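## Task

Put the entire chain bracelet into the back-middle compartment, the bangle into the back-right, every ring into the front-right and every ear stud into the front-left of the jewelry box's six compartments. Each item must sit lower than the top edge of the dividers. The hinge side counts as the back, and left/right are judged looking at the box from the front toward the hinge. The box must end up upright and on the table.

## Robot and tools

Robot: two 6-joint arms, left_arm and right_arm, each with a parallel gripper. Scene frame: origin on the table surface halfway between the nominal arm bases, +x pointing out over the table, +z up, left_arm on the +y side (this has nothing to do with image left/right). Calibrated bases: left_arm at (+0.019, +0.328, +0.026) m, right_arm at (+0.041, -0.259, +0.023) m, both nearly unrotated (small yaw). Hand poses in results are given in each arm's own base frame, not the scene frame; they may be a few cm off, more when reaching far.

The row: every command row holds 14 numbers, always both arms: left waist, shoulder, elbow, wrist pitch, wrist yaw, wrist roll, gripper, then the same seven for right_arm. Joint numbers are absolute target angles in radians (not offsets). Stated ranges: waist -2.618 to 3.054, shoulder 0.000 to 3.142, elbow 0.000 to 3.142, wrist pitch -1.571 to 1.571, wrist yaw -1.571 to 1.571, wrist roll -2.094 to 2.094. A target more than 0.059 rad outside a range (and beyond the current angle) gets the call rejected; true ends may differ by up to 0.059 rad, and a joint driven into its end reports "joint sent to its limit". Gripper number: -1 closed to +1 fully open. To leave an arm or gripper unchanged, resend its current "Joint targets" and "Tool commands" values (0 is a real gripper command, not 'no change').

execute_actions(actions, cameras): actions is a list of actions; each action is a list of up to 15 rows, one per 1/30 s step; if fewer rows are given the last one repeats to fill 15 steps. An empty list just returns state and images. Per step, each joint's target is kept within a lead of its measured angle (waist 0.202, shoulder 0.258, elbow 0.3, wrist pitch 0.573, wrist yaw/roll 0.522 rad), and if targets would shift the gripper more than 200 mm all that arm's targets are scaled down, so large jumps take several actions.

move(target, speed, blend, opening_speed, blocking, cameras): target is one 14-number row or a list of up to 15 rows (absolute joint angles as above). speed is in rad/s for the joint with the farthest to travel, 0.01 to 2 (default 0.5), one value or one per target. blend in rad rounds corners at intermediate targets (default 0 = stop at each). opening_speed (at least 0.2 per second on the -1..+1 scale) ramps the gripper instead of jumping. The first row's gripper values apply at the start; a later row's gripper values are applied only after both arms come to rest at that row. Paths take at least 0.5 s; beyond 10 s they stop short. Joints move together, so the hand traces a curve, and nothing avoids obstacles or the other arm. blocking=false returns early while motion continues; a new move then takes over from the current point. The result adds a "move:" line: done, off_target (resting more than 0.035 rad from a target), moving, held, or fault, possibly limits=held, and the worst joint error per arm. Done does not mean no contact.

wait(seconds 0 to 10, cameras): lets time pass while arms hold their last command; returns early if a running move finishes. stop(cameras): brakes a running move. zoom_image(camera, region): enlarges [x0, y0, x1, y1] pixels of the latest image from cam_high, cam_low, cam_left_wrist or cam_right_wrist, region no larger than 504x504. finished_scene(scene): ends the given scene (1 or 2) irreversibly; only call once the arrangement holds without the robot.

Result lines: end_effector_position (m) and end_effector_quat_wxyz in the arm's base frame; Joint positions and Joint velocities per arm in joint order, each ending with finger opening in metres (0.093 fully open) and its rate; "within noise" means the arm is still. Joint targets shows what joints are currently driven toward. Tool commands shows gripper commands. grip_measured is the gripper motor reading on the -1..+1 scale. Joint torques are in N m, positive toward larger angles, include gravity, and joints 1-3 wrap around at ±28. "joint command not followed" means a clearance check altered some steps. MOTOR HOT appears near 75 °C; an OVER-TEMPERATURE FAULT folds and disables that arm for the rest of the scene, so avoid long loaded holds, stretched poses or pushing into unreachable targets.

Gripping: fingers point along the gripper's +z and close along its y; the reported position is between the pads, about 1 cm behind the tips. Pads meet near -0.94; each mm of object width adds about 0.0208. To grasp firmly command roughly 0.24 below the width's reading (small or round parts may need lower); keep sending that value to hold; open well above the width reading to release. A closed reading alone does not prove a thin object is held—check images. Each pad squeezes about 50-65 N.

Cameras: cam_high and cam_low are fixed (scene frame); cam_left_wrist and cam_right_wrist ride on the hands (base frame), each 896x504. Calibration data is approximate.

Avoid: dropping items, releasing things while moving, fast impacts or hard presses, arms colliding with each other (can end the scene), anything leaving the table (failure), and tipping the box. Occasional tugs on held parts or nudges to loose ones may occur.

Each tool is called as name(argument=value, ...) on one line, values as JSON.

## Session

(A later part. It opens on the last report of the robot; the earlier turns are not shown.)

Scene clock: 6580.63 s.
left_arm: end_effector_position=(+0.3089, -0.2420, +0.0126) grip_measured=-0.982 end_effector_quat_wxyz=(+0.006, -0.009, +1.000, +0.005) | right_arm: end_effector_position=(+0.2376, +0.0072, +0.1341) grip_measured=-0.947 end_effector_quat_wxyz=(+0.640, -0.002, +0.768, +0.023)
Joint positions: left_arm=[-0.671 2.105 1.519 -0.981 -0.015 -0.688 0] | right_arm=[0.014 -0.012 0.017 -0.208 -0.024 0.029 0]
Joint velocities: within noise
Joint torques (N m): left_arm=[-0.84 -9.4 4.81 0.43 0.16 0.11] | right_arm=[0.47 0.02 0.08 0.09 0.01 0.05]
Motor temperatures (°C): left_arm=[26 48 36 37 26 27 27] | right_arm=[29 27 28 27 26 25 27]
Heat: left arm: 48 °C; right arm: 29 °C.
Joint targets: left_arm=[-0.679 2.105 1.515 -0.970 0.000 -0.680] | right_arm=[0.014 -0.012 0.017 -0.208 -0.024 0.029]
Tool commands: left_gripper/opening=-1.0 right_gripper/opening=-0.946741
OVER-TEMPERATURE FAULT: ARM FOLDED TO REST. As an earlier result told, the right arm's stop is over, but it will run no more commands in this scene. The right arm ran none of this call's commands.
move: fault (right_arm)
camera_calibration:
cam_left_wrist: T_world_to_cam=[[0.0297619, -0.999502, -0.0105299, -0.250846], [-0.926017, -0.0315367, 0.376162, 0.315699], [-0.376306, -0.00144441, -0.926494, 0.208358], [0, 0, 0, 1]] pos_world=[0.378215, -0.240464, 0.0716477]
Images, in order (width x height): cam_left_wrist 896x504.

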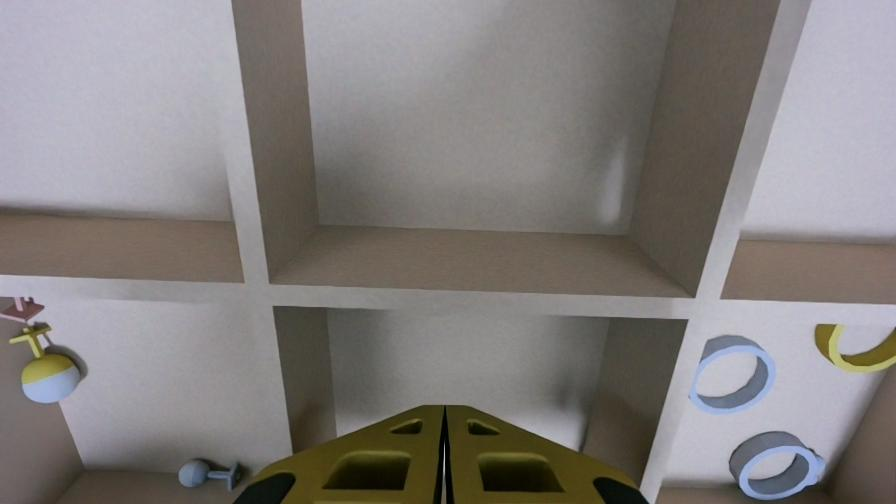

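move(target=[[-0.735,2.2,1.69,-1.05,0,-0.85,-1,0.014,-0.012,0.017,-0.208,-0.024,0.029,-0.946763],[-0.785,2.337,1.92,-1.13,0,-1.174,-1,0.014,-0.012,0.017,-0.208,-0.024,0.029,-0.946763]], speed=0.25, blend=0.1, cameras=["cam_left_wrist"])

Scene clock: 6591.37 s.
left_arm: end_effector_position=(+0.3180, -0.3017, +0.0159) grip_measured=-0.982 end_effector_quat_wxyz=(-0.002, -0.197, +0.980, +0.022) | right_arm: end_effector_position=(+0.2376, +0.0072, +0.1341) grip_measured=-0.947 end_effector_quat_wxyz=(+0.640, -0.002, +0.768, +0.023)
Joint positions: left_arm=[-0.767 2.321 1.887 -1.175 -0.022 -1.164 0] | right_arm=[0.014 -0.012 0.017 -0.208 -0.024 0.029 0]
Joint velocities: within noise
Joint torques (N m): left_arm=[-1.61 -9.48 8.02 0.68 0.21 -0.07] | right_arm=[0.47 0.02 0.09 0.09 0.01 0.05]
Motor temperatures (°C): left_arm=[26 50 36 37 26 27 27] | right_arm=[29 27 28 27 26 25 27]
Heat: left arm: 50 °C; right arm: 29 °C.
Joint targets: left_arm=[-0.785 2.337 1.920 -1.130 0.000 -1.174] | right_arm=[0.014 -0.012 0.017 -0.208 -0.024 0.029]
Tool commands: left_gripper/opening=-1.0 right_gripper/opening=-0.94674
OVER-TEMPERATURE FAULT: ARM FOLDED TO REST. As an earlier result told, the right arm's stop is over, but it will run no more commands in this scene. The right arm ran none of this call's commands.
move: fault (right_arm), off_target (left_arm); blend cut to 0.0875 rad at target 1; left_arm: the wrist pitch is farthest, 0.045 rad from its target
camera_calibration:
cam_left_wrist: T_world_to_cam=[[0.39691, -0.916779, -0.0444866, -0.40202], [-0.841344, -0.382769, 0.381613, 0.188067], [-0.366883, -0.114038, -0.923251, 0.177713], [0, 0, 0, 1]] pos_world=[0.382995, -0.276311, 0.0744205]
Images, in order (width x height): cam_left_wrist 896x504.

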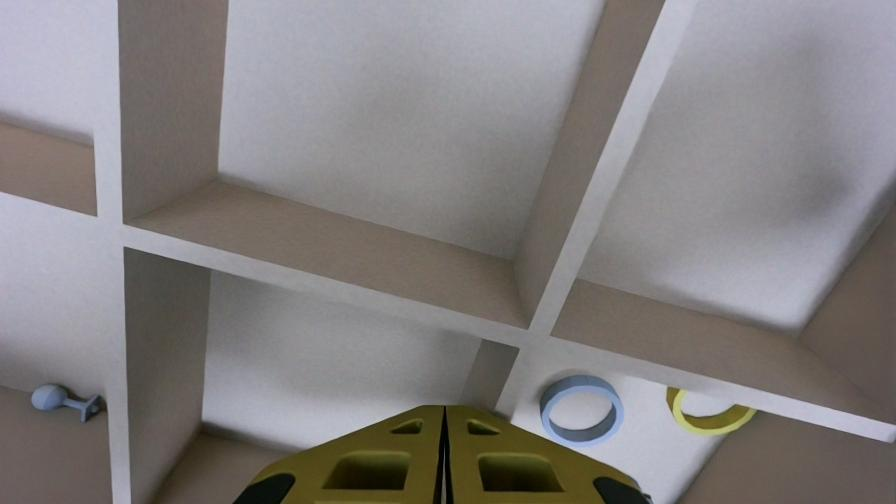

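move(target=[[-0.85,2.415,2.06,-1.17,0,-1.2,-1,0.014,-0.012,0.017,-0.208,-0.024,0.029,-0.946763]], speed=0.2, cameras=["cam_left_wrist"])

Scene clock: 6609.93 s.
left_arm: end_effector_position=(+0.3113, -0.3504, +0.0132) grip_measured=-0.982 end_effector_quat_wxyz=(+0.009, -0.170, +0.985, -0.001) | right_arm: end_effector_position=(+0.2376, +0.0072, +0.1341) grip_measured=-0.947 end_effector_quat_wxyz=(+0.640, -0.002, +0.768, +0.023)
Joint positions: left_arm=[-0.85 2.408 2.03 -1.181 -0.015 -1.191 0] | right_arm=[0.014 -0.012 0.017 -0.208 -0.024 0.029 0]
Joint velocities: within noise
Joint torques (N m): left_arm=[-0.14 -10.86 7.94 0.45 0.13 -0.03] | right_arm=[0.49 0.02 0.1 0.09 0.01 0.05]
Motor temperatures (°C): left_arm=[26 52 38 36 26 27 27] | right_arm=[29 27 28 27 26 25 27]
Heat: left arm: 52 °C; right arm: 29 °C.
Joint targets: left_arm=[-0.850 2.415 2.060 -1.170 0.000 -1.200] | right_arm=[0.014 -0.012 0.017 -0.208 -0.024 0.029]
Tool commands: left_gripper/opening=-1.0 right_gripper/opening=-0.94674
OVER-TEMPERATURE FAULT: ARM FOLDED TO REST. As an earlier result told, the right arm's stop is over, but it will run no more commands in this scene. The right arm ran none of this call's commands.
move: fault (right_arm)
camera_calibration:
cam_left_wrist: T_world_to_cam=[[0.34664, -0.937988, 0.00441061, -0.436623], [-0.871874, -0.320465, 0.370321, 0.196289], [-0.345943, -0.132213, -0.928893, 0.154397], [0, 0, 0, 1]] pos_world=[0.375903, -0.326229, 0.0726537]
Images, in order (width x height): cam_left_wrist 896x504.

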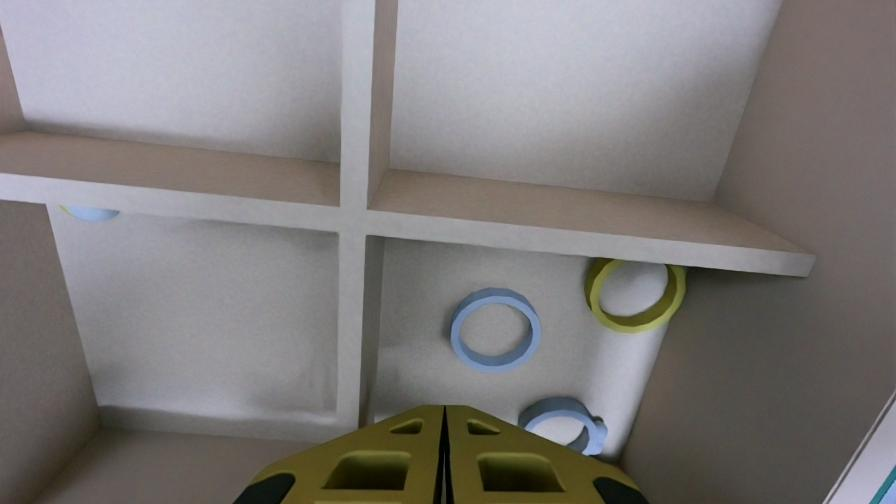

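move(target=[[-0.84,2.3,2.2,-1.45,0,-1.1,-1,0.014,-0.012,0.017,-0.208,-0.024,0.029,-0.946763],[-0.62,1.45,1.85,-1.45,0,-0.87,-0.4,0.014,-0.012,0.017,-0.208,-0.024,0.029,-0.946763]], speed=[0.4,0.8], cameras=["cam_left_wrist"])

zoom_image(camera="cam_left_wrist", region=[240, 50, 600, 300])

Scene clock: 6621.00 s.
left_arm: end_effector_position=(+0.2527, -0.1806, +0.3184) grip_measured=-0.402 end_effector_quat_wxyz=(+0.194, -0.122, +0.958, -0.174) | right_arm: end_effector_position=(+0.2376, +0.0072, +0.1341) grip_measured=-0.947 end_effector_quat_wxyz=(+0.640, -0.002, +0.768, +0.023)
Joint positions: left_arm=[-0.627 1.449 1.858 -1.453 -0.012 -0.878 0.026] | right_arm=[0.014 -0.012 0.017 -0.208 -0.024 0.029 0]
Joint velocities: within noise
Joint torques (N m): left_arm=[0.39 -3.81 4.26 1.32 0.13 0.15] | right_arm=[0.49 0.02 0.09 0.09 0.01 0.05]
Motor temperatures (°C): left_arm=[26 54 38 36 26 27 27] | right_arm=[29 27 28 27 26 25 27]
Heat: left arm: 54 °C; right arm: 29 °C.
Joint targets: left_arm=[-0.620 1.450 1.850 -1.450 0.000 -0.870] | right_arm=[0.014 -0.012 0.017 -0.208 -0.024 0.029]
Tool commands: left_gripper/opening=-0.4 right_gripper/opening=-0.946741
OVER-TEMPERATURE FAULT: ARM FOLDED TO REST. As an earlier result told, the right arm's stop is over, but it will run no more commands in this scene. The right arm ran none of this call's commands.
move: fault (right_arm)
camera_calibration:
cam_left_wrist: T_world_to_cam=[[0.178773, -0.90621, 0.383175, -0.330775], [-0.983223, -0.17889, 0.0356529, 0.246861], [0.0362372, -0.38312, -0.922987, 0.296348], [0, 0, 0, 1]] pos_world=[0.291114, -0.142054, 0.391469]
Images, in order (width x height): cam_left_wrist 896x504.

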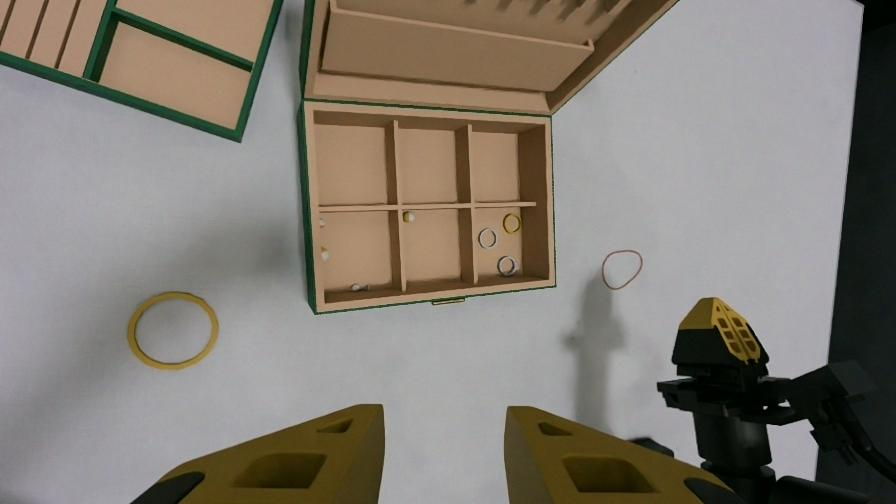

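Scaled by 1.400 from the camera's 896x504 image, which has a finer 1280x720 frame.

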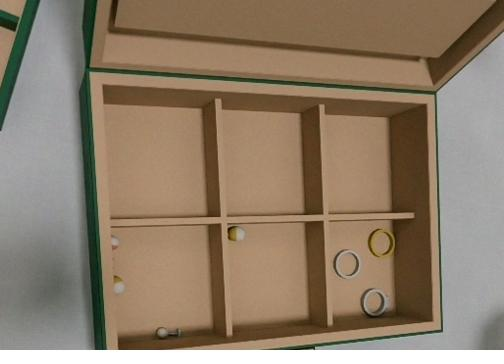

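move(target=[[-0.814,1.994,1.69,-1.24,0,0.519,-0.4,0.014,-0.012,0.017,-0.208,-0.024,0.029,-0.946763]], speed=0.8, cameras=["cam_left_wrist"])

Scene clock: 6730.07 s.
left_arm: end_effector_position=(+0.2673, -0.2773, +0.0976) grip_measured=-0.402 end_effector_quat_wxyz=(+0.012, +0.613, +0.790, +0.004) | right_arm: end_effector_position=(+0.2376, +0.0072, +0.1341) grip_measured=-0.947 end_effector_quat_wxyz=(+0.640, -0.002, +0.768, +0.023)
Joint positions: left_arm=[-0.809 1.992 1.695 -1.251 -0.012 0.51 0.026] | right_arm=[0.014 -0.012 0.017 -0.208 -0.024 0.029 0]
Joint velocities: within noise
Joint torques (N m): left_arm=[-0.59 -8.69 5 0.52 0.2 0.13] | right_arm=[0.47 0.02 0.1 0.09 0.01 0.05]
Motor temperatures (°C): left_arm=[26 46 36 38 26 27 27] | right_arm=[29 27 28 27 26 25 27]
Heat: left arm: 46 °C; right arm: 29 °C.
Joint targets: left_arm=[-0.814 1.994 1.690 -1.240 0.000 0.519] | right_arm=[0.014 -0.012 0.017 -0.208 -0.024 0.029]
Tool commands: left_gripper/opening=-0.4 right_gripper/opening=-0.946741
OVER-TEMPERATURE FAULT: ARM FOLDED TO REST. As an earlier result told, the right arm's stop is over, but it will run no more commands in this scene. The right arm ran none of this call's commands.
move: fault (right_arm)
camera_calibration:
cam_left_wrist: T_world_to_cam=[[-0.964905, -0.261691, -0.0218229, 0.187549], [-0.250633, 0.892951, 0.373927, 0.320208], [-0.0783666, 0.366274, -0.927201, 0.293791], [0, 0, 0, 1]] pos_world=[0.284246, -0.344458, 0.156762]
Images, in order (width x height): cam_left_wrist 896x504.

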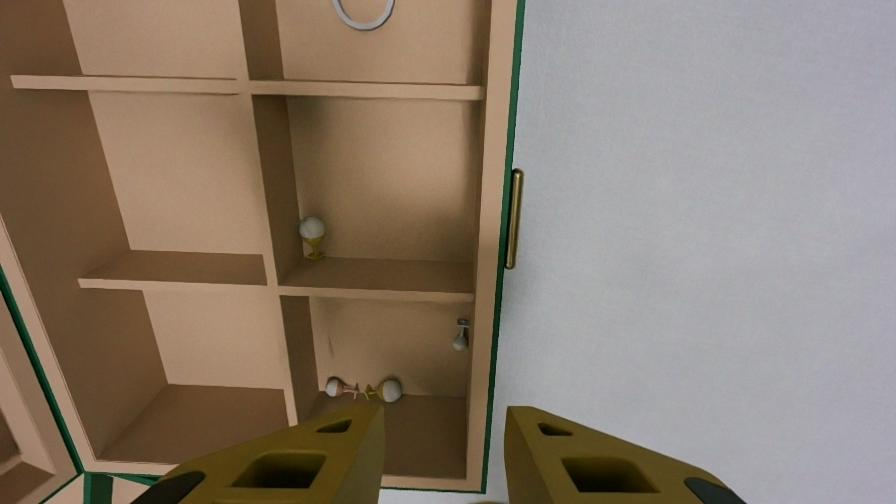

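move(target=[[-0.838,2.033,1.50,-1.03,0,0.505,-0.4,0.014,-0.012,0.017,-0.208,-0.024,0.029,-0.946763]], speed=0.4, cameras=["cam_left_wrist"])

Scene clock: 6745.30 s.
left_arm: end_effector_position=(+0.2579, -0.2797, +0.0373) grip_measured=-0.402 end_effector_quat_wxyz=(+0.004, +0.622, +0.783, +0.005) | right_arm: end_effector_position=(+0.2376, +0.0072, +0.1341) grip_measured=-0.947 end_effector_quat_wxyz=(+0.640, -0.002, +0.768, +0.023)
Joint positions: left_arm=[-0.831 2.029 1.506 -1.041 -0.012 0.511 0.026] | right_arm=[0.014 -0.012 0.017 -0.208 -0.024 0.029 0]
Joint velocities: within noise
Joint torques (N m): left_arm=[-0.76 -8.61 4.72 0.45 0.2 -0.04] | right_arm=[0.49 0.02 0.1 0.09 0.01 0.05]
Motor temperatures (°C): left_arm=[26 48 36 36 26 27 27] | right_arm=[29 27 28 27 26 25 27]
Heat: left arm: 48 °C; right arm: 29 °C.
Joint targets: left_arm=[-0.838 2.033 1.500 -1.030 0.000 0.505] | right_arm=[0.014 -0.012 0.017 -0.208 -0.024 0.029]
Tool commands: left_gripper/opening=-0.4 right_gripper/opening=-0.94674
OVER-TEMPERATURE FAULT: ARM FOLDED TO REST. As an earlier result told, the right arm's stop is over, but it will run no more commands in this scene. The right arm ran none of this call's commands.
move: fault (right_arm)
camera_calibration:
cam_left_wrist: T_world_to_cam=[[-0.971022, -0.238581, -0.0139994, 0.184274], [-0.225242, 0.894003, 0.387331, 0.335704], [-0.0798942, 0.37926, -0.921835, 0.241783], [0, 0, 0, 1]] pos_world=[0.273865, -0.347854, 0.0954352]
Images, in order (width x height): cam_left_wrist 896x504.

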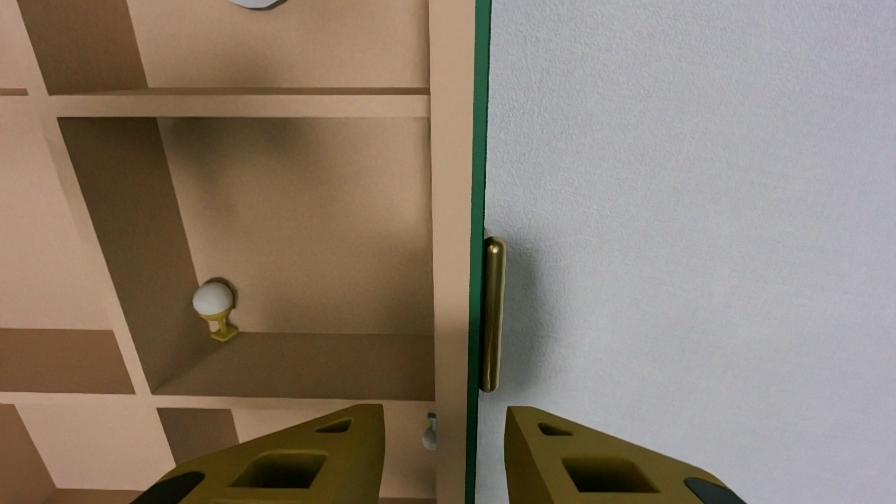

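move(target=[[-0.831,2.033,1.50,-1.03,0,0.505,-1,0.014,-0.012,0.017,-0.208,-0.024,0.029,-0.946763],[-0.955,2.033,1.50,-1.03,0,0.505,-1,0.014,-0.012,0.017,-0.208,-0.024,0.029,-0.946763]], speed=0.2, opening_speed=0.8, cameras=["cam_left_wrist"])

Scene clock: 6762.20 s.
left_arm: end_effector_position=(+0.2229, -0.3090, +0.0373) grip_measured=-0.982 end_effector_quat_wxyz=(+0.005, +0.668, +0.744, +0.005) | right_arm: end_effector_position=(+0.2376, +0.0072, +0.1341) grip_measured=-0.947 end_effector_quat_wxyz=(+0.640, -0.002, +0.768, +0.023)
Joint positions: left_arm=[-0.951 2.029 1.506 -1.039 -0.012 0.511 0] | right_arm=[0.014 -0.012 0.017 -0.208 -0.024 0.029 0]
Joint velocities: within noise
Joint torques (N m): left_arm=[-0.5 -8.59 4.74 0.45 0.19 -0.04] | right_arm=[0.49 0.01 0.1 0.09 0.01 0.05]
Motor temperatures (°C): left_arm=[26 49 36 36 26 27 27] | right_arm=[29 27 28 27 26 25 27]
Heat: left arm: 49 °C; right arm: 29 °C.
Joint targets: left_arm=[-0.955 2.033 1.500 -1.030 0.000 0.505] | right_arm=[0.014 -0.012 0.017 -0.208 -0.024 0.029]
Tool commands: left_gripper/opening=-1.0 right_gripper/opening=-0.94674
OVER-TEMPERATURE FAULT: ARM FOLDED TO REST. As an earlier result told, the right arm's stop is over, but it will run no more commands in this scene. The right arm ran none of this call's commands.
move: fault (right_arm)
camera_calibration:
cam_left_wrist: T_world_to_cam=[[-0.992549, -0.120864, -0.0154288, 0.184508], [-0.117433, 0.915149, 0.385632, 0.33659], [-0.0324894, 0.384571, -0.922524, 0.241208], [0, 0, 0, 1]] pos_world=[0.230497, -0.378491, 0.0955669]
Images, in order (width x height): cam_left_wrist 896x504.

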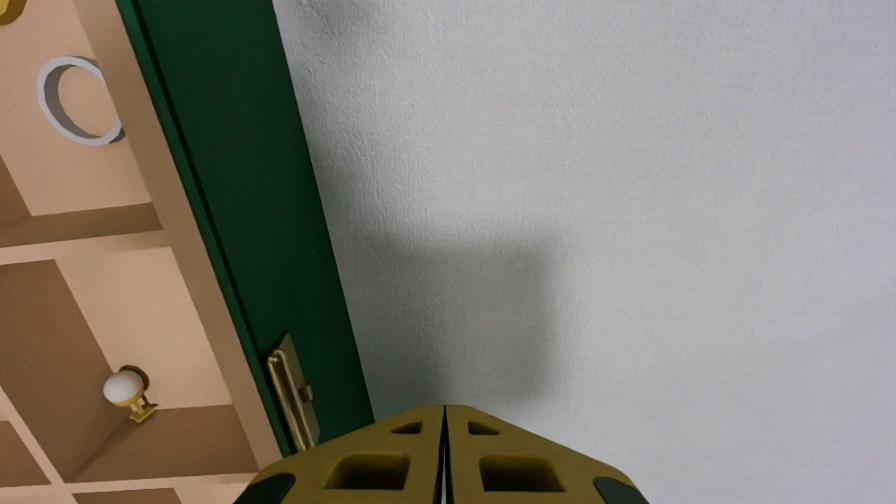

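move(target=[[-0.9,1.9,1.75,-1.3,0,0.5,-0.9,0.014,-0.012,0.017,-0.208,-0.024,0.029,-0.946763],[-0.62,1.45,1.85,-1.45,0,-0.87,-0.4,0.014,-0.012,0.017,-0.208,-0.024,0.029,-0.946763]], speed=[0.5,0.9], cameras=["cam_left_wrist"])

zoom_image(camera="cam_left_wrist", region=[280, 80, 580, 330])

Scene clock: 6774.53 s.
left_arm: end_effector_position=(+0.2540, -0.1815, +0.3050) grip_measured=-0.402 end_effector_quat_wxyz=(+0.181, -0.115, +0.964, -0.159) | right_arm: end_effector_position=(+0.2376, +0.0072, +0.1341) grip_measured=-0.947 end_effector_quat_wxyz=(+0.640, -0.002, +0.768, +0.023)
Joint positions: left_arm=[-0.627 1.462 1.826 -1.448 -0.011 -0.862 0.026] | right_arm=[0.014 -0.012 0.017 -0.208 -0.024 0.029 0]
Joint velocities: within noise
Joint torques (N m): left_arm=[0.35 -5.2 7.16 1.2 0.12 -0.05] | right_arm=[0.49 0.02 0.1 0.09 0.02 0.06]
Motor temperatures (°C): left_arm=[26 50 36 36 26 27 27] | right_arm=[29 27 28 27 26 25 27]
Heat: left arm: 50 °C; right arm: 29 °C.
Joint targets: left_arm=[-0.620 1.450 1.850 -1.450 0.000 -0.870] | right_arm=[0.014 -0.012 0.017 -0.208 -0.024 0.029]
Tool commands: left_gripper/opening=-0.4 right_gripper/opening=-0.946741
OVER-TEMPERATURE FAULT: ARM FOLDED TO REST. As an earlier result told, the right arm's stop is over, but it will run no more commands in this scene. The right arm ran none of this call's commands.
move: fault (right_arm)
camera_calibration:
cam_left_wrist: T_world_to_cam=[[0.175978, -0.919512, 0.351467, -0.318772], [-0.984382, -0.166162, 0.0581608, 0.244216], [0.00492094, -0.356213, -0.934392, 0.299813], [0, 0, 0, 1]] pos_world=[0.295023, -0.145738, 0.377977]
Images, in order (width x height): cam_left_wrist 896x504.

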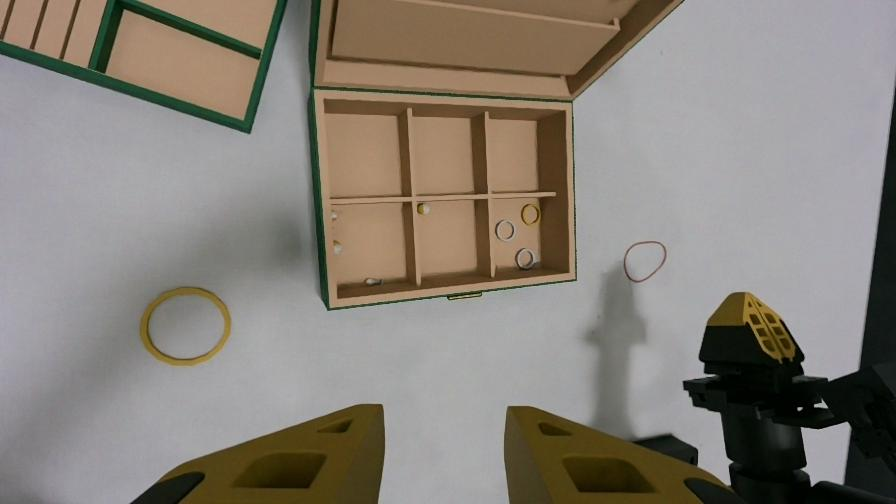

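Scaled by 1.680 from the camera's 896x504 image, which has a finer 1280x720 frame.

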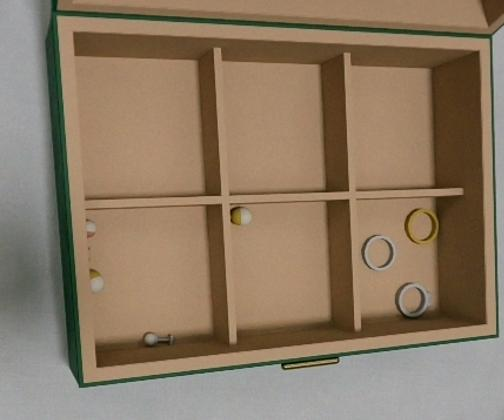

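move(target=[[-0.74,1.993,1.67,-1.137,-0.147,2.12,-0.4,0.014,-0.012,0.017,-0.208,-0.024,0.029,-0.946763]], speed=0.9, cameras=["cam_left_wrist"])

Scene clock: 6860.60 s.
left_arm: end_effector_position=(+0.3158, -0.2545, +0.0974) grip_measured=-0.402 end_effector_quat_wxyz=(+0.002, +0.982, +0.169, +0.085) | right_arm: end_effector_position=(+0.2376, +0.0072, +0.1341) grip_measured=-0.947 end_effector_quat_wxyz=(+0.640, -0.002, +0.768, +0.023)
Joint positions: left_arm=[-0.733 1.988 1.676 -1.15 -0.131 2.076 0.026] | right_arm=[0.014 -0.012 0.017 -0.208 -0.024 0.029 0]
Joint velocities: within noise
Joint torques (N m): left_arm=[-0.79 -8.39 4.89 0.59 -0.17 0.14] | right_arm=[0.49 0.02 0.1 0.09 0.01 0.05]
Motor temperatures (°C): left_arm=[26 47 39 36 26 27 27] | right_arm=[29 27 28 27 26 25 27]
Heat: left arm: 47 °C; right arm: 29 °C.
Joint targets: left_arm=[-0.740 1.993 1.670 -1.137 -0.147 2.085] | right_arm=[0.014 -0.012 0.017 -0.208 -0.024 0.029]
Tool commands: left_gripper/opening=-0.4 right_gripper/opening=-0.946741
OVER-TEMPERATURE FAULT: ARM FOLDED TO REST. As an earlier result told, the right arm's stop is over, but it will run no more commands in this scene. The right arm ran none of this call's commands.
joint sent to its limit (left arm) — the wrist roll, upper limit.
move: fault (right_arm), off_target (left_arm); left_arm: the wrist roll is farthest, 0.044 rad from its target
camera_calibration:
cam_left_wrist: T_world_to_cam=[[-0.342122, 0.938961, -0.0361115, 0.350527], [0.787214, 0.307391, 0.534607, -0.180418], [0.513076, 0.154473, -0.844329, 0.040346], [0, 0, 0, 1]] pos_world=[0.24125, -0.279905, 0.143176]
Images, in order (width x height): cam_left_wrist 896x504.

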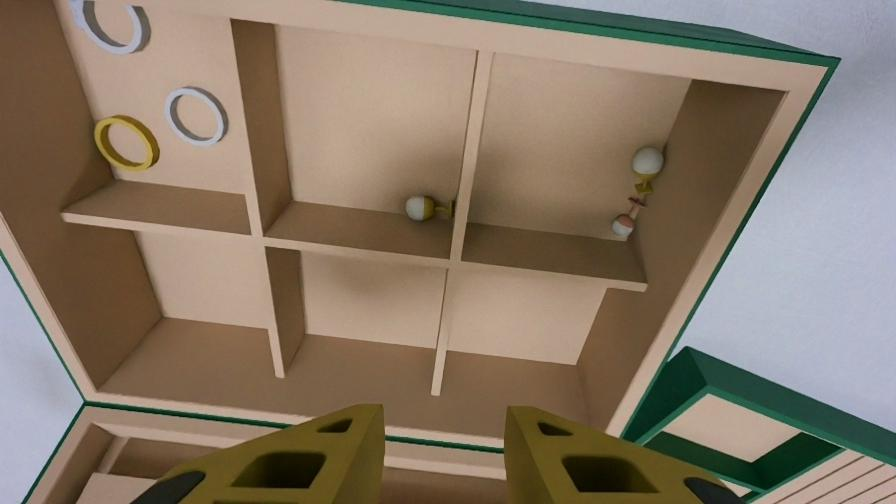

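move(target=[[-0.777,2.004,1.505,-0.97,-0.150,2.085,-0.4,0.014,-0.012,0.017,-0.208,-0.024,0.029,-0.946763]], speed=0.4, cameras=["cam_left_wrist"])

Scene clock: 6885.07 s.
left_arm: end_effector_position=(+0.3009, -0.2612, +0.0514) grip_measured=-0.402 end_effector_quat_wxyz=(-0.002, +0.985, +0.149, +0.083) | right_arm: end_effector_position=(+0.2376, +0.0072, +0.1341) grip_measured=-0.947 end_effector_quat_wxyz=(+0.640, -0.002, +0.768, +0.023)
Joint positions: left_arm=[-0.772 2 1.51 -0.983 -0.134 2.077 0.026] | right_arm=[0.014 -0.012 0.017 -0.208 -0.024 0.029 0]
Joint velocities: within noise
Joint torques (N m): left_arm=[-0.59 -8.5 4.85 0.55 -0.17 0.11] | right_arm=[0.47 0.02 0.09 0.09 0.01 0.05]
Motor temperatures (°C): left_arm=[26 49 37 36 26 27 27] | right_arm=[29 27 28 27 26 25 27]
Heat: left arm: 49 °C; right arm: 29 °C.
Joint targets: left_arm=[-0.777 2.004 1.505 -0.970 -0.150 2.085] | right_arm=[0.014 -0.012 0.017 -0.208 -0.024 0.029]
Tool commands: left_gripper/opening=-0.4 right_gripper/opening=-0.946741
OVER-TEMPERATURE FAULT: ARM FOLDED TO REST. As an earlier result told, the right arm's stop is over, but it will run no more commands in this scene. The right arm ran none of this call's commands.
move: fault (right_arm)
camera_calibration:
cam_left_wrist: T_world_to_cam=[[-0.304763, 0.952133, -0.0237264, 0.341716], [0.802351, 0.270083, 0.532248, -0.156223], [0.513178, 0.143172, -0.846256, 0.0072982], [0, 0, 0, 1]] pos_world=[0.225743, -0.284211, 0.0974331]
Images, in order (width x height): cam_left_wrist 896x504.

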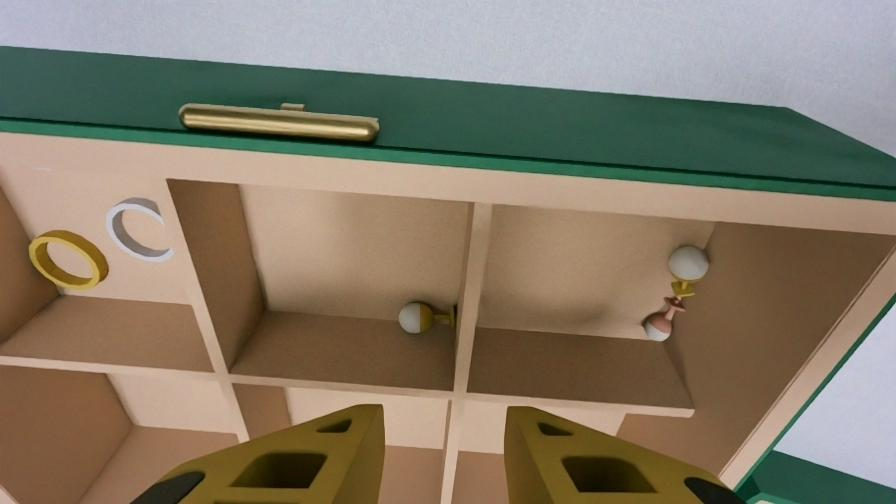

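move(target=[[-0.762,2.025,1.408,-0.855,-0.150,2.085,-0.4,0.014,-0.012,0.017,-0.208,-0.024,0.029,-0.946763]], speed=0.3, cameras=["cam_left_wrist"])

Scene clock: 6902.07 s.
left_arm: end_effector_position=(+0.2979, -0.2582, +0.0215) grip_measured=-0.402 end_effector_quat_wxyz=(-0.002, +0.985, +0.149, +0.083) | right_arm: end_effector_position=(+0.2376, +0.0072, +0.1341) grip_measured=-0.947 end_effector_quat_wxyz=(+0.640, -0.002, +0.768, +0.023)
Joint positions: left_arm=[-0.772 2.02 1.414 -0.868 -0.135 2.077 0.026] | right_arm=[0.014 -0.012 0.017 -0.208 -0.024 0.029 0]
Joint velocities: within noise
Joint torques (N m): left_arm=[0.61 -8.34 4.63 0.56 -0.16 0.12] | right_arm=[0.49 0.02 0.09 0.09 0.01 0.05]
Motor temperatures (°C): left_arm=[26 50 37 35 26 27 27] | right_arm=[29 27 28 27 26 25 27]
Heat: left arm: 50 °C; right arm: 29 °C.
Joint targets: left_arm=[-0.762 2.025 1.408 -0.855 -0.150 2.085] | right_arm=[0.014 -0.012 0.017 -0.208 -0.024 0.029]
Tool commands: left_gripper/opening=-0.4 right_gripper/opening=-0.946741
OVER-TEMPERATURE FAULT: ARM FOLDED TO REST. As an earlier result told, the right arm's stop is over, but it will run no more commands in this scene. The right arm ran none of this call's commands.
move: fault (right_arm)
camera_calibration:
cam_left_wrist: T_world_to_cam=[[-0.304798, 0.952134, -0.0232113, 0.337214], [0.802346, 0.269827, 0.532386, -0.138745], [0.513166, 0.143647, -0.846183, -0.0168156], [0, 0, 0, 1]] pos_world=[0.222733, -0.281221, 0.0674639]
Images, in order (width x height): cam_left_wrist 896x504.

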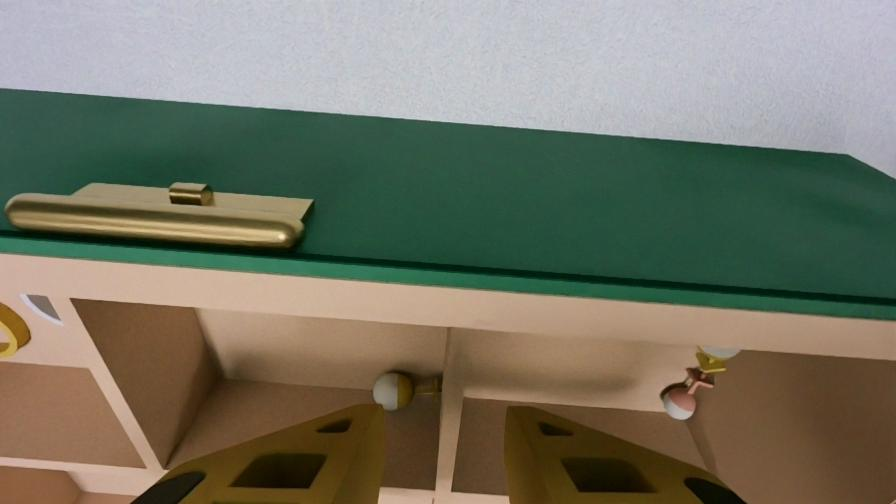

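move(target=[[-0.784,2.006,1.345,-0.805,-0.150,2.085,-0.4,0.014,-0.012,0.017,-0.208,-0.024,0.029,-0.946763]], speed=0.2, cameras=["cam_left_wrist"])

zoom_image(camera="cam_left_wrist", region=[300, 340, 520, 503])

Scene clock: 6916.57 s.
left_arm: end_effector_position=(+0.2902, -0.2534, +0.0068) grip_measured=-0.402 end_effector_quat_wxyz=(-0.007, +0.986, +0.146, +0.079) | right_arm: end_effector_position=(+0.2376, +0.0072, +0.1341) grip_measured=-0.947 end_effector_quat_wxyz=(+0.640, -0.002, +0.768, +0.023)
Joint positions: left_arm=[-0.776 2.02 1.352 -0.818 -0.135 2.077 0.026] | right_arm=[0.014 -0.012 0.017 -0.208 -0.024 0.029 0]
Joint velocities: within noise
Joint torques (N m): left_arm=[-0.79 -9.94 4.4 0.55 -0.17 0.12] | right_arm=[0.47 0.01 0.08 0.09 0.01 0.05]
Motor temperatures (°C): left_arm=[26 49 37 35 26 27 27] | right_arm=[29 27 28 27 26 25 27]
Heat: left arm: 49 °C; right arm: 29 °C.
Joint targets: left_arm=[-0.784 2.006 1.345 -0.805 -0.150 2.085] | right_arm=[0.014 -0.012 0.017 -0.208 -0.024 0.029]
Tool commands: left_gripper/opening=-0.4 right_gripper/opening=-0.946741
OVER-TEMPERATURE FAULT: ARM FOLDED TO REST. As an earlier result told, the right arm's stop is over, but it will run no more commands in this scene. The right arm ran none of this call's commands.
move: fault (right_arm)
camera_calibration:
cam_left_wrist: T_world_to_cam=[[-0.300228, 0.953786, -0.0124389, 0.328958], [0.80829, 0.261311, 0.527622, -0.12988], [0.506489, 0.148353, -0.849388, -0.0228765], [0, 0, 0, 1]] pos_world=[0.21533, -0.276423, 0.0531885]
Images, in order (width x height): cam_left_wrist 896x504.

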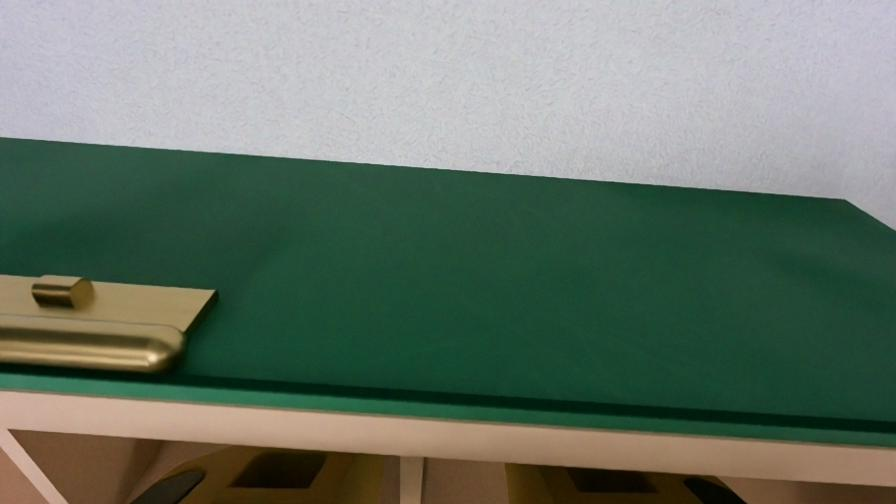

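Scaled by 2.291 from the camera's 896x504 image, which has a finer 1280x720 frame.

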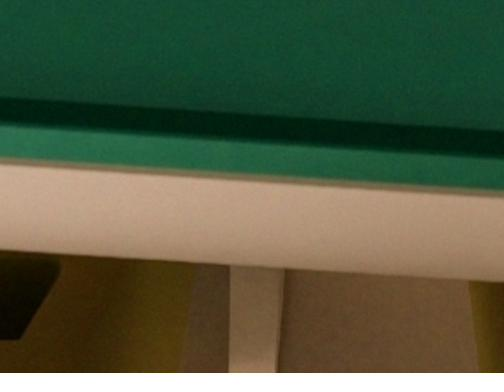

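move(target=[[-0.784,2.023,1.412,-0.83,-0.150,2.085,-0.4,0.014,-0.012,0.017,-0.208,-0.024,0.029,-0.946763]], speed=0.2, cameras=["cam_left_wrist"])

zoom_image(camera="cam_left_wrist", region=[300, 340, 520, 503])

Scene clock: 6929.70 s.
left_arm: end_effector_position=(+0.2971, -0.2602, +0.0149) grip_measured=-0.402 end_effector_quat_wxyz=(+0.004, +0.985, +0.147, +0.087) | right_arm: end_effector_position=(+0.2376, +0.0072, +0.1341) grip_measured=-0.947 end_effector_quat_wxyz=(+0.640, -0.002, +0.768, +0.023)
Joint positions: left_arm=[-0.776 2.02 1.385 -0.824 -0.135 2.077 0.026] | right_arm=[0.014 -0.012 0.017 -0.208 -0.024 0.029 0]
Joint velocities: within noise
Joint torques (N m): left_arm=[-0.79 -8.47 7.51 0.4 -0.16 0.11] | right_arm=[0.47 0.02 0.09 0.09 0.01 0.05]
Motor temperatures (°C): left_arm=[26 49 36 35 26 27 27] | right_arm=[29 27 28 27 26 25 27]
Heat: left arm: 49 °C; right arm: 29 °C.
Joint targets: left_arm=[-0.784 2.023 1.412 -0.830 -0.150 2.085] | right_arm=[0.014 -0.012 0.017 -0.208 -0.024 0.029]
Tool commands: left_gripper/opening=-0.4 right_gripper/opening=-0.946741
OVER-TEMPERATURE FAULT: ARM FOLDED TO REST. As an earlier result told, the right arm's stop is over, but it will run no more commands in this scene. The right arm ran none of this call's commands.
move: fault (right_arm)
camera_calibration:
cam_left_wrist: T_world_to_cam=[[-0.299767, 0.953333, -0.0359989, 0.337689], [0.79814, 0.271281, 0.53794, -0.132519], [0.522602, 0.132524, -0.842214, -0.027473], [0, 0, 0, 1]] pos_world=[0.221354, -0.28234, 0.0603053]
Images, in order (width x height): cam_left_wrist 896x504.

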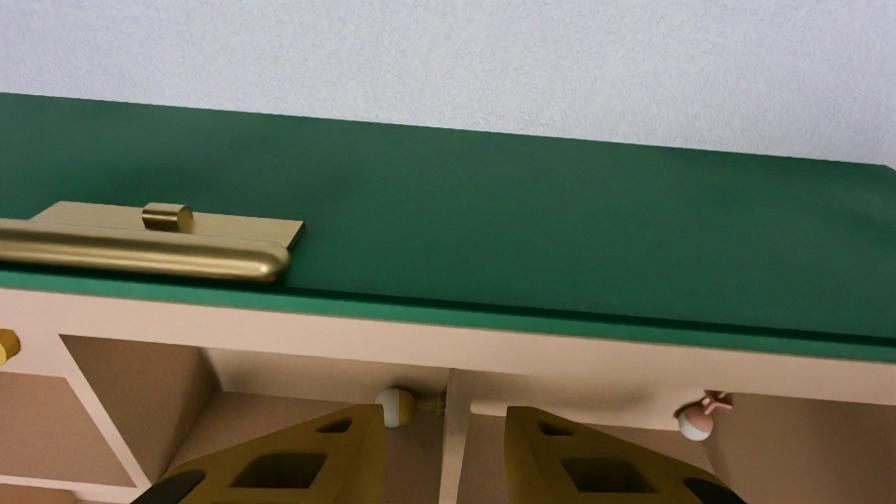

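Scaled by 2.291 from the camera's 896x504 image, which has a finer 1280x720 frame.

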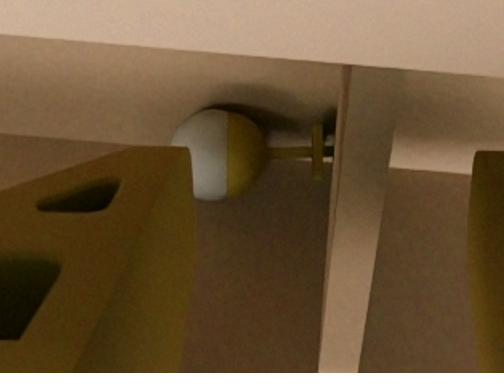

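move(target=[[-0.784,2.023,1.412,-0.862,-0.150,2.085,-0.4,0.014,-0.012,0.017,-0.208,-0.024,0.029,-0.946763]], speed=0.2, cameras=["cam_left_wrist"])

zoom_image(camera="cam_left_wrist", region=[300, 340, 520, 503])

Scene clock: 6948.33 s.
left_arm: end_effector_position=(+0.2917, -0.2549, +0.0142) grip_measured=-0.402 end_effector_quat_wxyz=(-0.009, +0.986, +0.146, +0.078) | right_arm: end_effector_position=(+0.2376, +0.0072, +0.1341) grip_measured=-0.947 end_effector_quat_wxyz=(+0.640, -0.002, +0.768, +0.023)
Joint positions: left_arm=[-0.776 2.02 1.385 -0.855 -0.135 2.077 0.026] | right_arm=[0.014 -0.012 0.017 -0.208 -0.024 0.029 0]
Joint velocities: within noise
Joint torques (N m): left_arm=[-0.8 -8.43 7.47 0.35 -0.17 0.12] | right_arm=[0.47 0.02 0.1 0.09 0.01 0.06]
Motor temperatures (°C): left_arm=[26 49 36 34 26 27 27] | right_arm=[29 27 28 27 26 25 27]
Heat: left arm: 49 °C; right arm: 29 °C.
Joint targets: left_arm=[-0.784 2.023 1.412 -0.862 -0.150 2.085] | right_arm=[0.014 -0.012 0.017 -0.208 -0.024 0.029]
Tool commands: left_gripper/opening=-0.4 right_gripper/opening=-0.946741
OVER-TEMPERATURE FAULT: ARM FOLDED TO REST. As an earlier result told, the right arm's stop is over, but it will run no more commands in this scene. The right arm ran none of this call's commands.
move: fault (right_arm)
camera_calibration:
cam_left_wrist: T_world_to_cam=[[-0.300264, 0.953822, -0.00806202, 0.330842], [0.810153, 0.25948, 0.525664, -0.135584], [0.503481, 0.151307, -0.850654, -0.0154795], [0, 0, 0, 1]] pos_world=[0.216978, -0.278041, 0.0607711]
Images, in order (width x height): cam_left_wrist 896x504.

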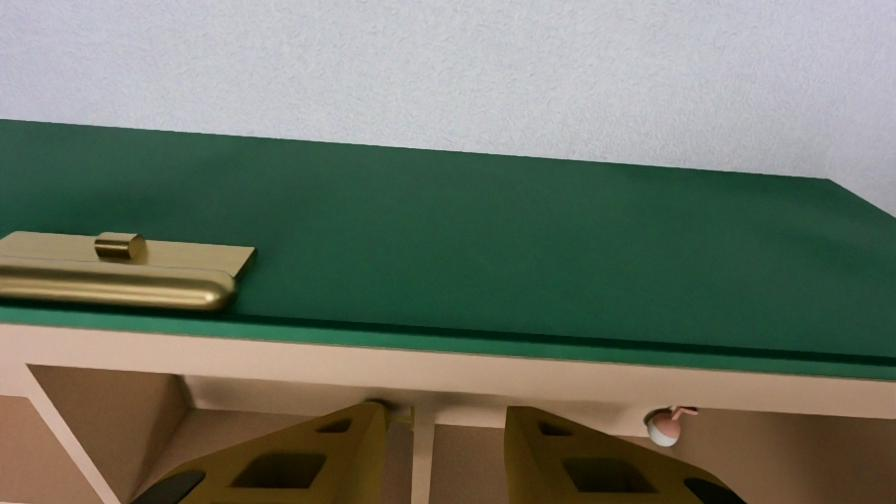

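Scaled by 2.291 from the camera's 896x504 image, which has a finer 1280x720 frame.

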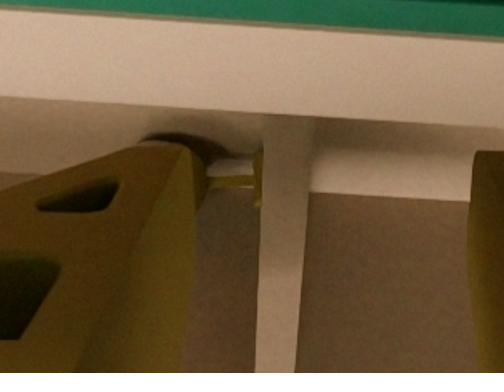

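move(target=[[-0.784,2.036,1.412,-0.862,-0.150,2.085,-0.4,0.014,-0.012,0.017,-0.208,-0.024,0.029,-0.946763]], speed=0.2, cameras=["cam_left_wrist"])

zoom_image(camera="cam_left_wrist", region=[300, 340, 520, 503])

Scene clock: 6961.00 s.
left_arm: end_effector_position=(+0.2908, -0.2539, +0.0110) grip_measured=-0.402 end_effector_quat_wxyz=(-0.013, +0.986, +0.145, +0.075) | right_arm: end_effector_position=(+0.2376, +0.0072, +0.1341) grip_measured=-0.947 end_effector_quat_wxyz=(+0.640, -0.002, +0.768, +0.023)
Joint positions: left_arm=[-0.776 2.028 1.385 -0.857 -0.135 2.077 0.026] | right_arm=[0.014 -0.012 0.017 -0.208 -0.024 0.029 0]
Joint velocities: within noise
Joint torques (N m): left_arm=[-0.79 -8.02 7.45 0.34 -0.16 0.12] | right_arm=[0.5 0.02 0.1 0.09 0.01 0.06]
Motor temperatures (°C): left_arm=[26 49 37 34 26 27 27] | right_arm=[29 27 28 27 26 25 27]
Heat: left arm: 49 °C; right arm: 29 °C.
Joint targets: left_arm=[-0.784 2.036 1.412 -0.862 -0.150 2.085] | right_arm=[0.014 -0.012 0.017 -0.208 -0.024 0.029]
Tool commands: left_gripper/opening=-0.4 right_gripper/opening=-0.946741
OVER-TEMPERATURE FAULT: ARM FOLDED TO REST. As an earlier result told, the right arm's stop is over, but it will run no more commands in this scene. The right arm ran none of this call's commands.
move: fault (right_arm)
camera_calibration:
cam_left_wrist: T_world_to_cam=[[-0.30029, 0.953847, 0.001029, 0.329579], [0.814, 0.255701, 0.521556, -0.135467], [0.497222, 0.157456, -0.853217, -0.0143816], [0, 0, 0, 1]] pos_world=[0.21639, -0.277464, 0.0580439]
Images, in order (width x height): cam_left_wrist 896x504.

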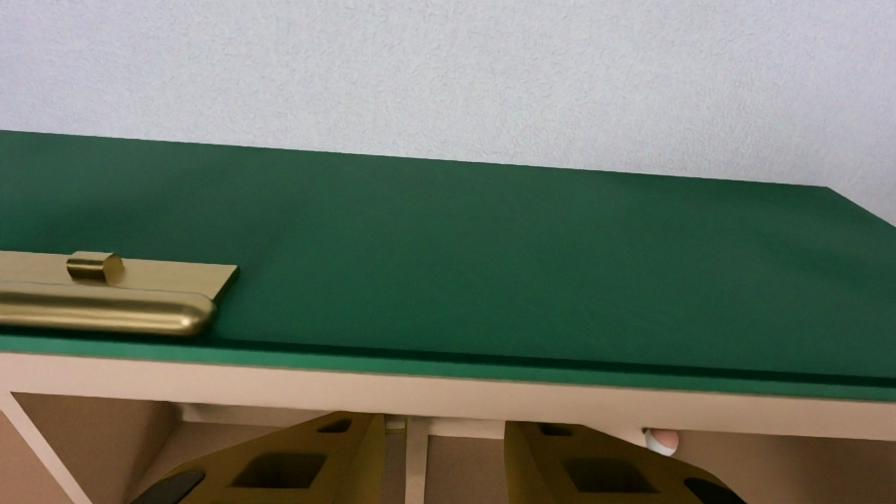

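Scaled by 2.291 from the camera's 896x504 image, which has a finer 1280x720 frame.

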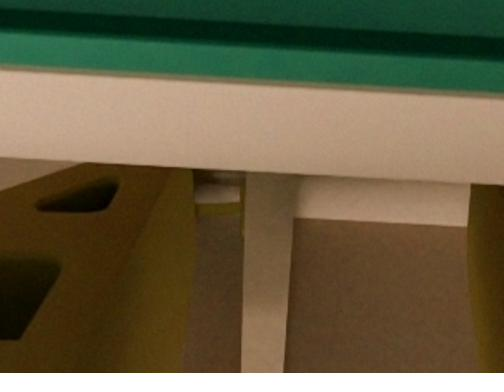

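move(target=[[-0.794,2.036,1.412,-0.840,-0.150,2.085,-0.4,0.014,-0.012,0.017,-0.208,-0.024,0.029,-0.946763]], speed=0.2, cameras=["cam_left_wrist"])

zoom_image(camera="cam_left_wrist", region=[300, 340, 520, 503])

Scene clock: 6972.70 s.
left_arm: end_effector_position=(+0.2890, -0.2576, +0.0111) grip_measured=-0.402 end_effector_quat_wxyz=(-0.011, +0.987, +0.141, +0.076) | right_arm: end_effector_position=(+0.2376, +0.0072, +0.1341) grip_measured=-0.947 end_effector_quat_wxyz=(+0.640, -0.002, +0.768, +0.023)
Joint positions: left_arm=[-0.786 2.028 1.385 -0.853 -0.135 2.077 0.026] | right_arm=[0.014 -0.012 0.017 -0.208 -0.024 0.029 0]
Joint velocities: within noise
Joint torques (N m): left_arm=[-0.79 -8.05 7.45 0.52 -0.17 0.12] | right_arm=[0.49 0.03 0.09 0.09 0.01 0.06]
Motor temperatures (°C): left_arm=[26 50 37 34 26 27 27] | right_arm=[29 27 28 27 26 25 27]
Heat: left arm: 50 °C; right arm: 29 °C.
Joint targets: left_arm=[-0.794 2.036 1.412 -0.840 -0.150 2.085] | right_arm=[0.014 -0.012 0.017 -0.208 -0.024 0.029]
Tool commands: left_gripper/opening=-0.4 right_gripper/opening=-0.946741
OVER-TEMPERATURE FAULT: ARM FOLDED TO REST. As an earlier result told, the right arm's stop is over, but it will run no more commands in this scene. The right arm ran none of this call's commands.
move: fault (right_arm)
camera_calibration:
cam_left_wrist: T_world_to_cam=[[-0.290812, 0.956776, -0.0030115, 0.330593], [0.814807, 0.249308, 0.523388, -0.135046], [0.501516, 0.149754, -0.852089, -0.0161037], [0, 0, 0, 1]] pos_world=[0.214253, -0.280223, 0.0579554]
Images, in order (width x height): cam_left_wrist 896x504.

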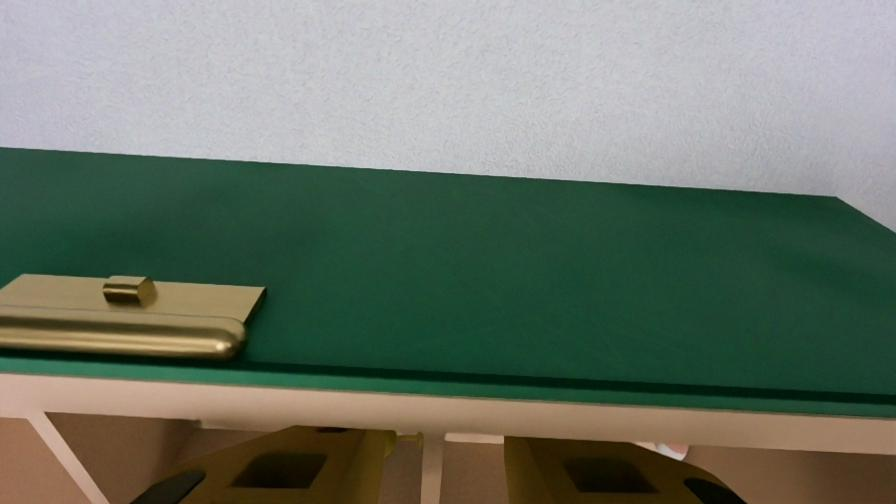

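Scaled by 2.291 from the camera's 896x504 image, which has a finer 1280x720 frame.

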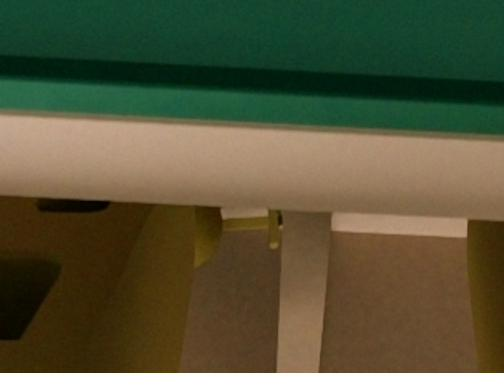

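move(target=[[-0.766,2.036,1.412,-0.825,-0.150,2.085,-0.4,0.014,-0.012,0.017,-0.208,-0.024,0.029,-0.946763]], speed=0.2, cameras=["cam_left_wrist"])

zoom_image(camera="cam_left_wrist", region=[300, 340, 520, 503])

Scene clock: 6982.53 s.
left_arm: end_effector_position=(+0.2951, -0.2561, +0.0114) grip_measured=-0.402 end_effector_quat_wxyz=(-0.005, +0.986, +0.148, +0.081) | right_arm: end_effector_position=(+0.2376, +0.0072, +0.1341) grip_measured=-0.947 end_effector_quat_wxyz=(+0.640, -0.002, +0.768, +0.023)
Joint positions: left_arm=[-0.773 2.028 1.385 -0.838 -0.135 2.077 0.026] | right_arm=[0.014 -0.012 0.017 -0.208 -0.024 0.029 0]
Joint velocities: within noise
Joint torques (N m): left_arm=[0.32 -8.06 7.47 0.55 -0.17 0.12] | right_arm=[0.47 0.02 0.1 0.09 0.01 0.05]
Motor temperatures (°C): left_arm=[26 51 37 34 26 27 27] | right_arm=[29 27 28 27 26 25 27]
Heat: left arm: 51 °C; right arm: 29 °C.
Joint targets: left_arm=[-0.766 2.036 1.412 -0.825 -0.150 2.085] | right_arm=[0.014 -0.012 0.017 -0.208 -0.024 0.029]
Tool commands: left_gripper/opening=-0.4 right_gripper/opening=-0.946741
OVER-TEMPERATURE FAULT: ARM FOLDED TO REST. As an earlier result told, the right arm's stop is over, but it will run no more commands in this scene. The right arm ran none of this call's commands.
move: fault (right_arm)
camera_calibration:
cam_left_wrist: T_world_to_cam=[[-0.30385, 0.952586, -0.0159636, 0.333815], [0.80555, 0.265823, 0.529554, -0.133679], [0.50869, 0.148045, -0.848126, -0.0217431], [0, 0, 0, 1]] pos_world=[0.220175, -0.279233, 0.0576784]
Images, in order (width x height): cam_left_wrist 896x504.

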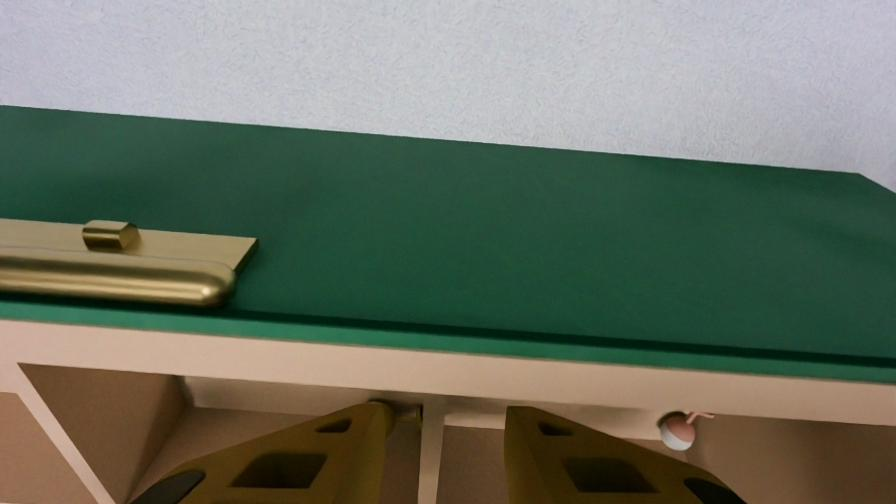

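Scaled by 2.291 from the camera's 896x504 image, which has a finer 1280x720 frame.

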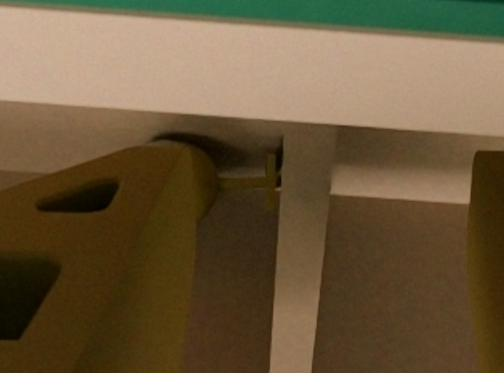

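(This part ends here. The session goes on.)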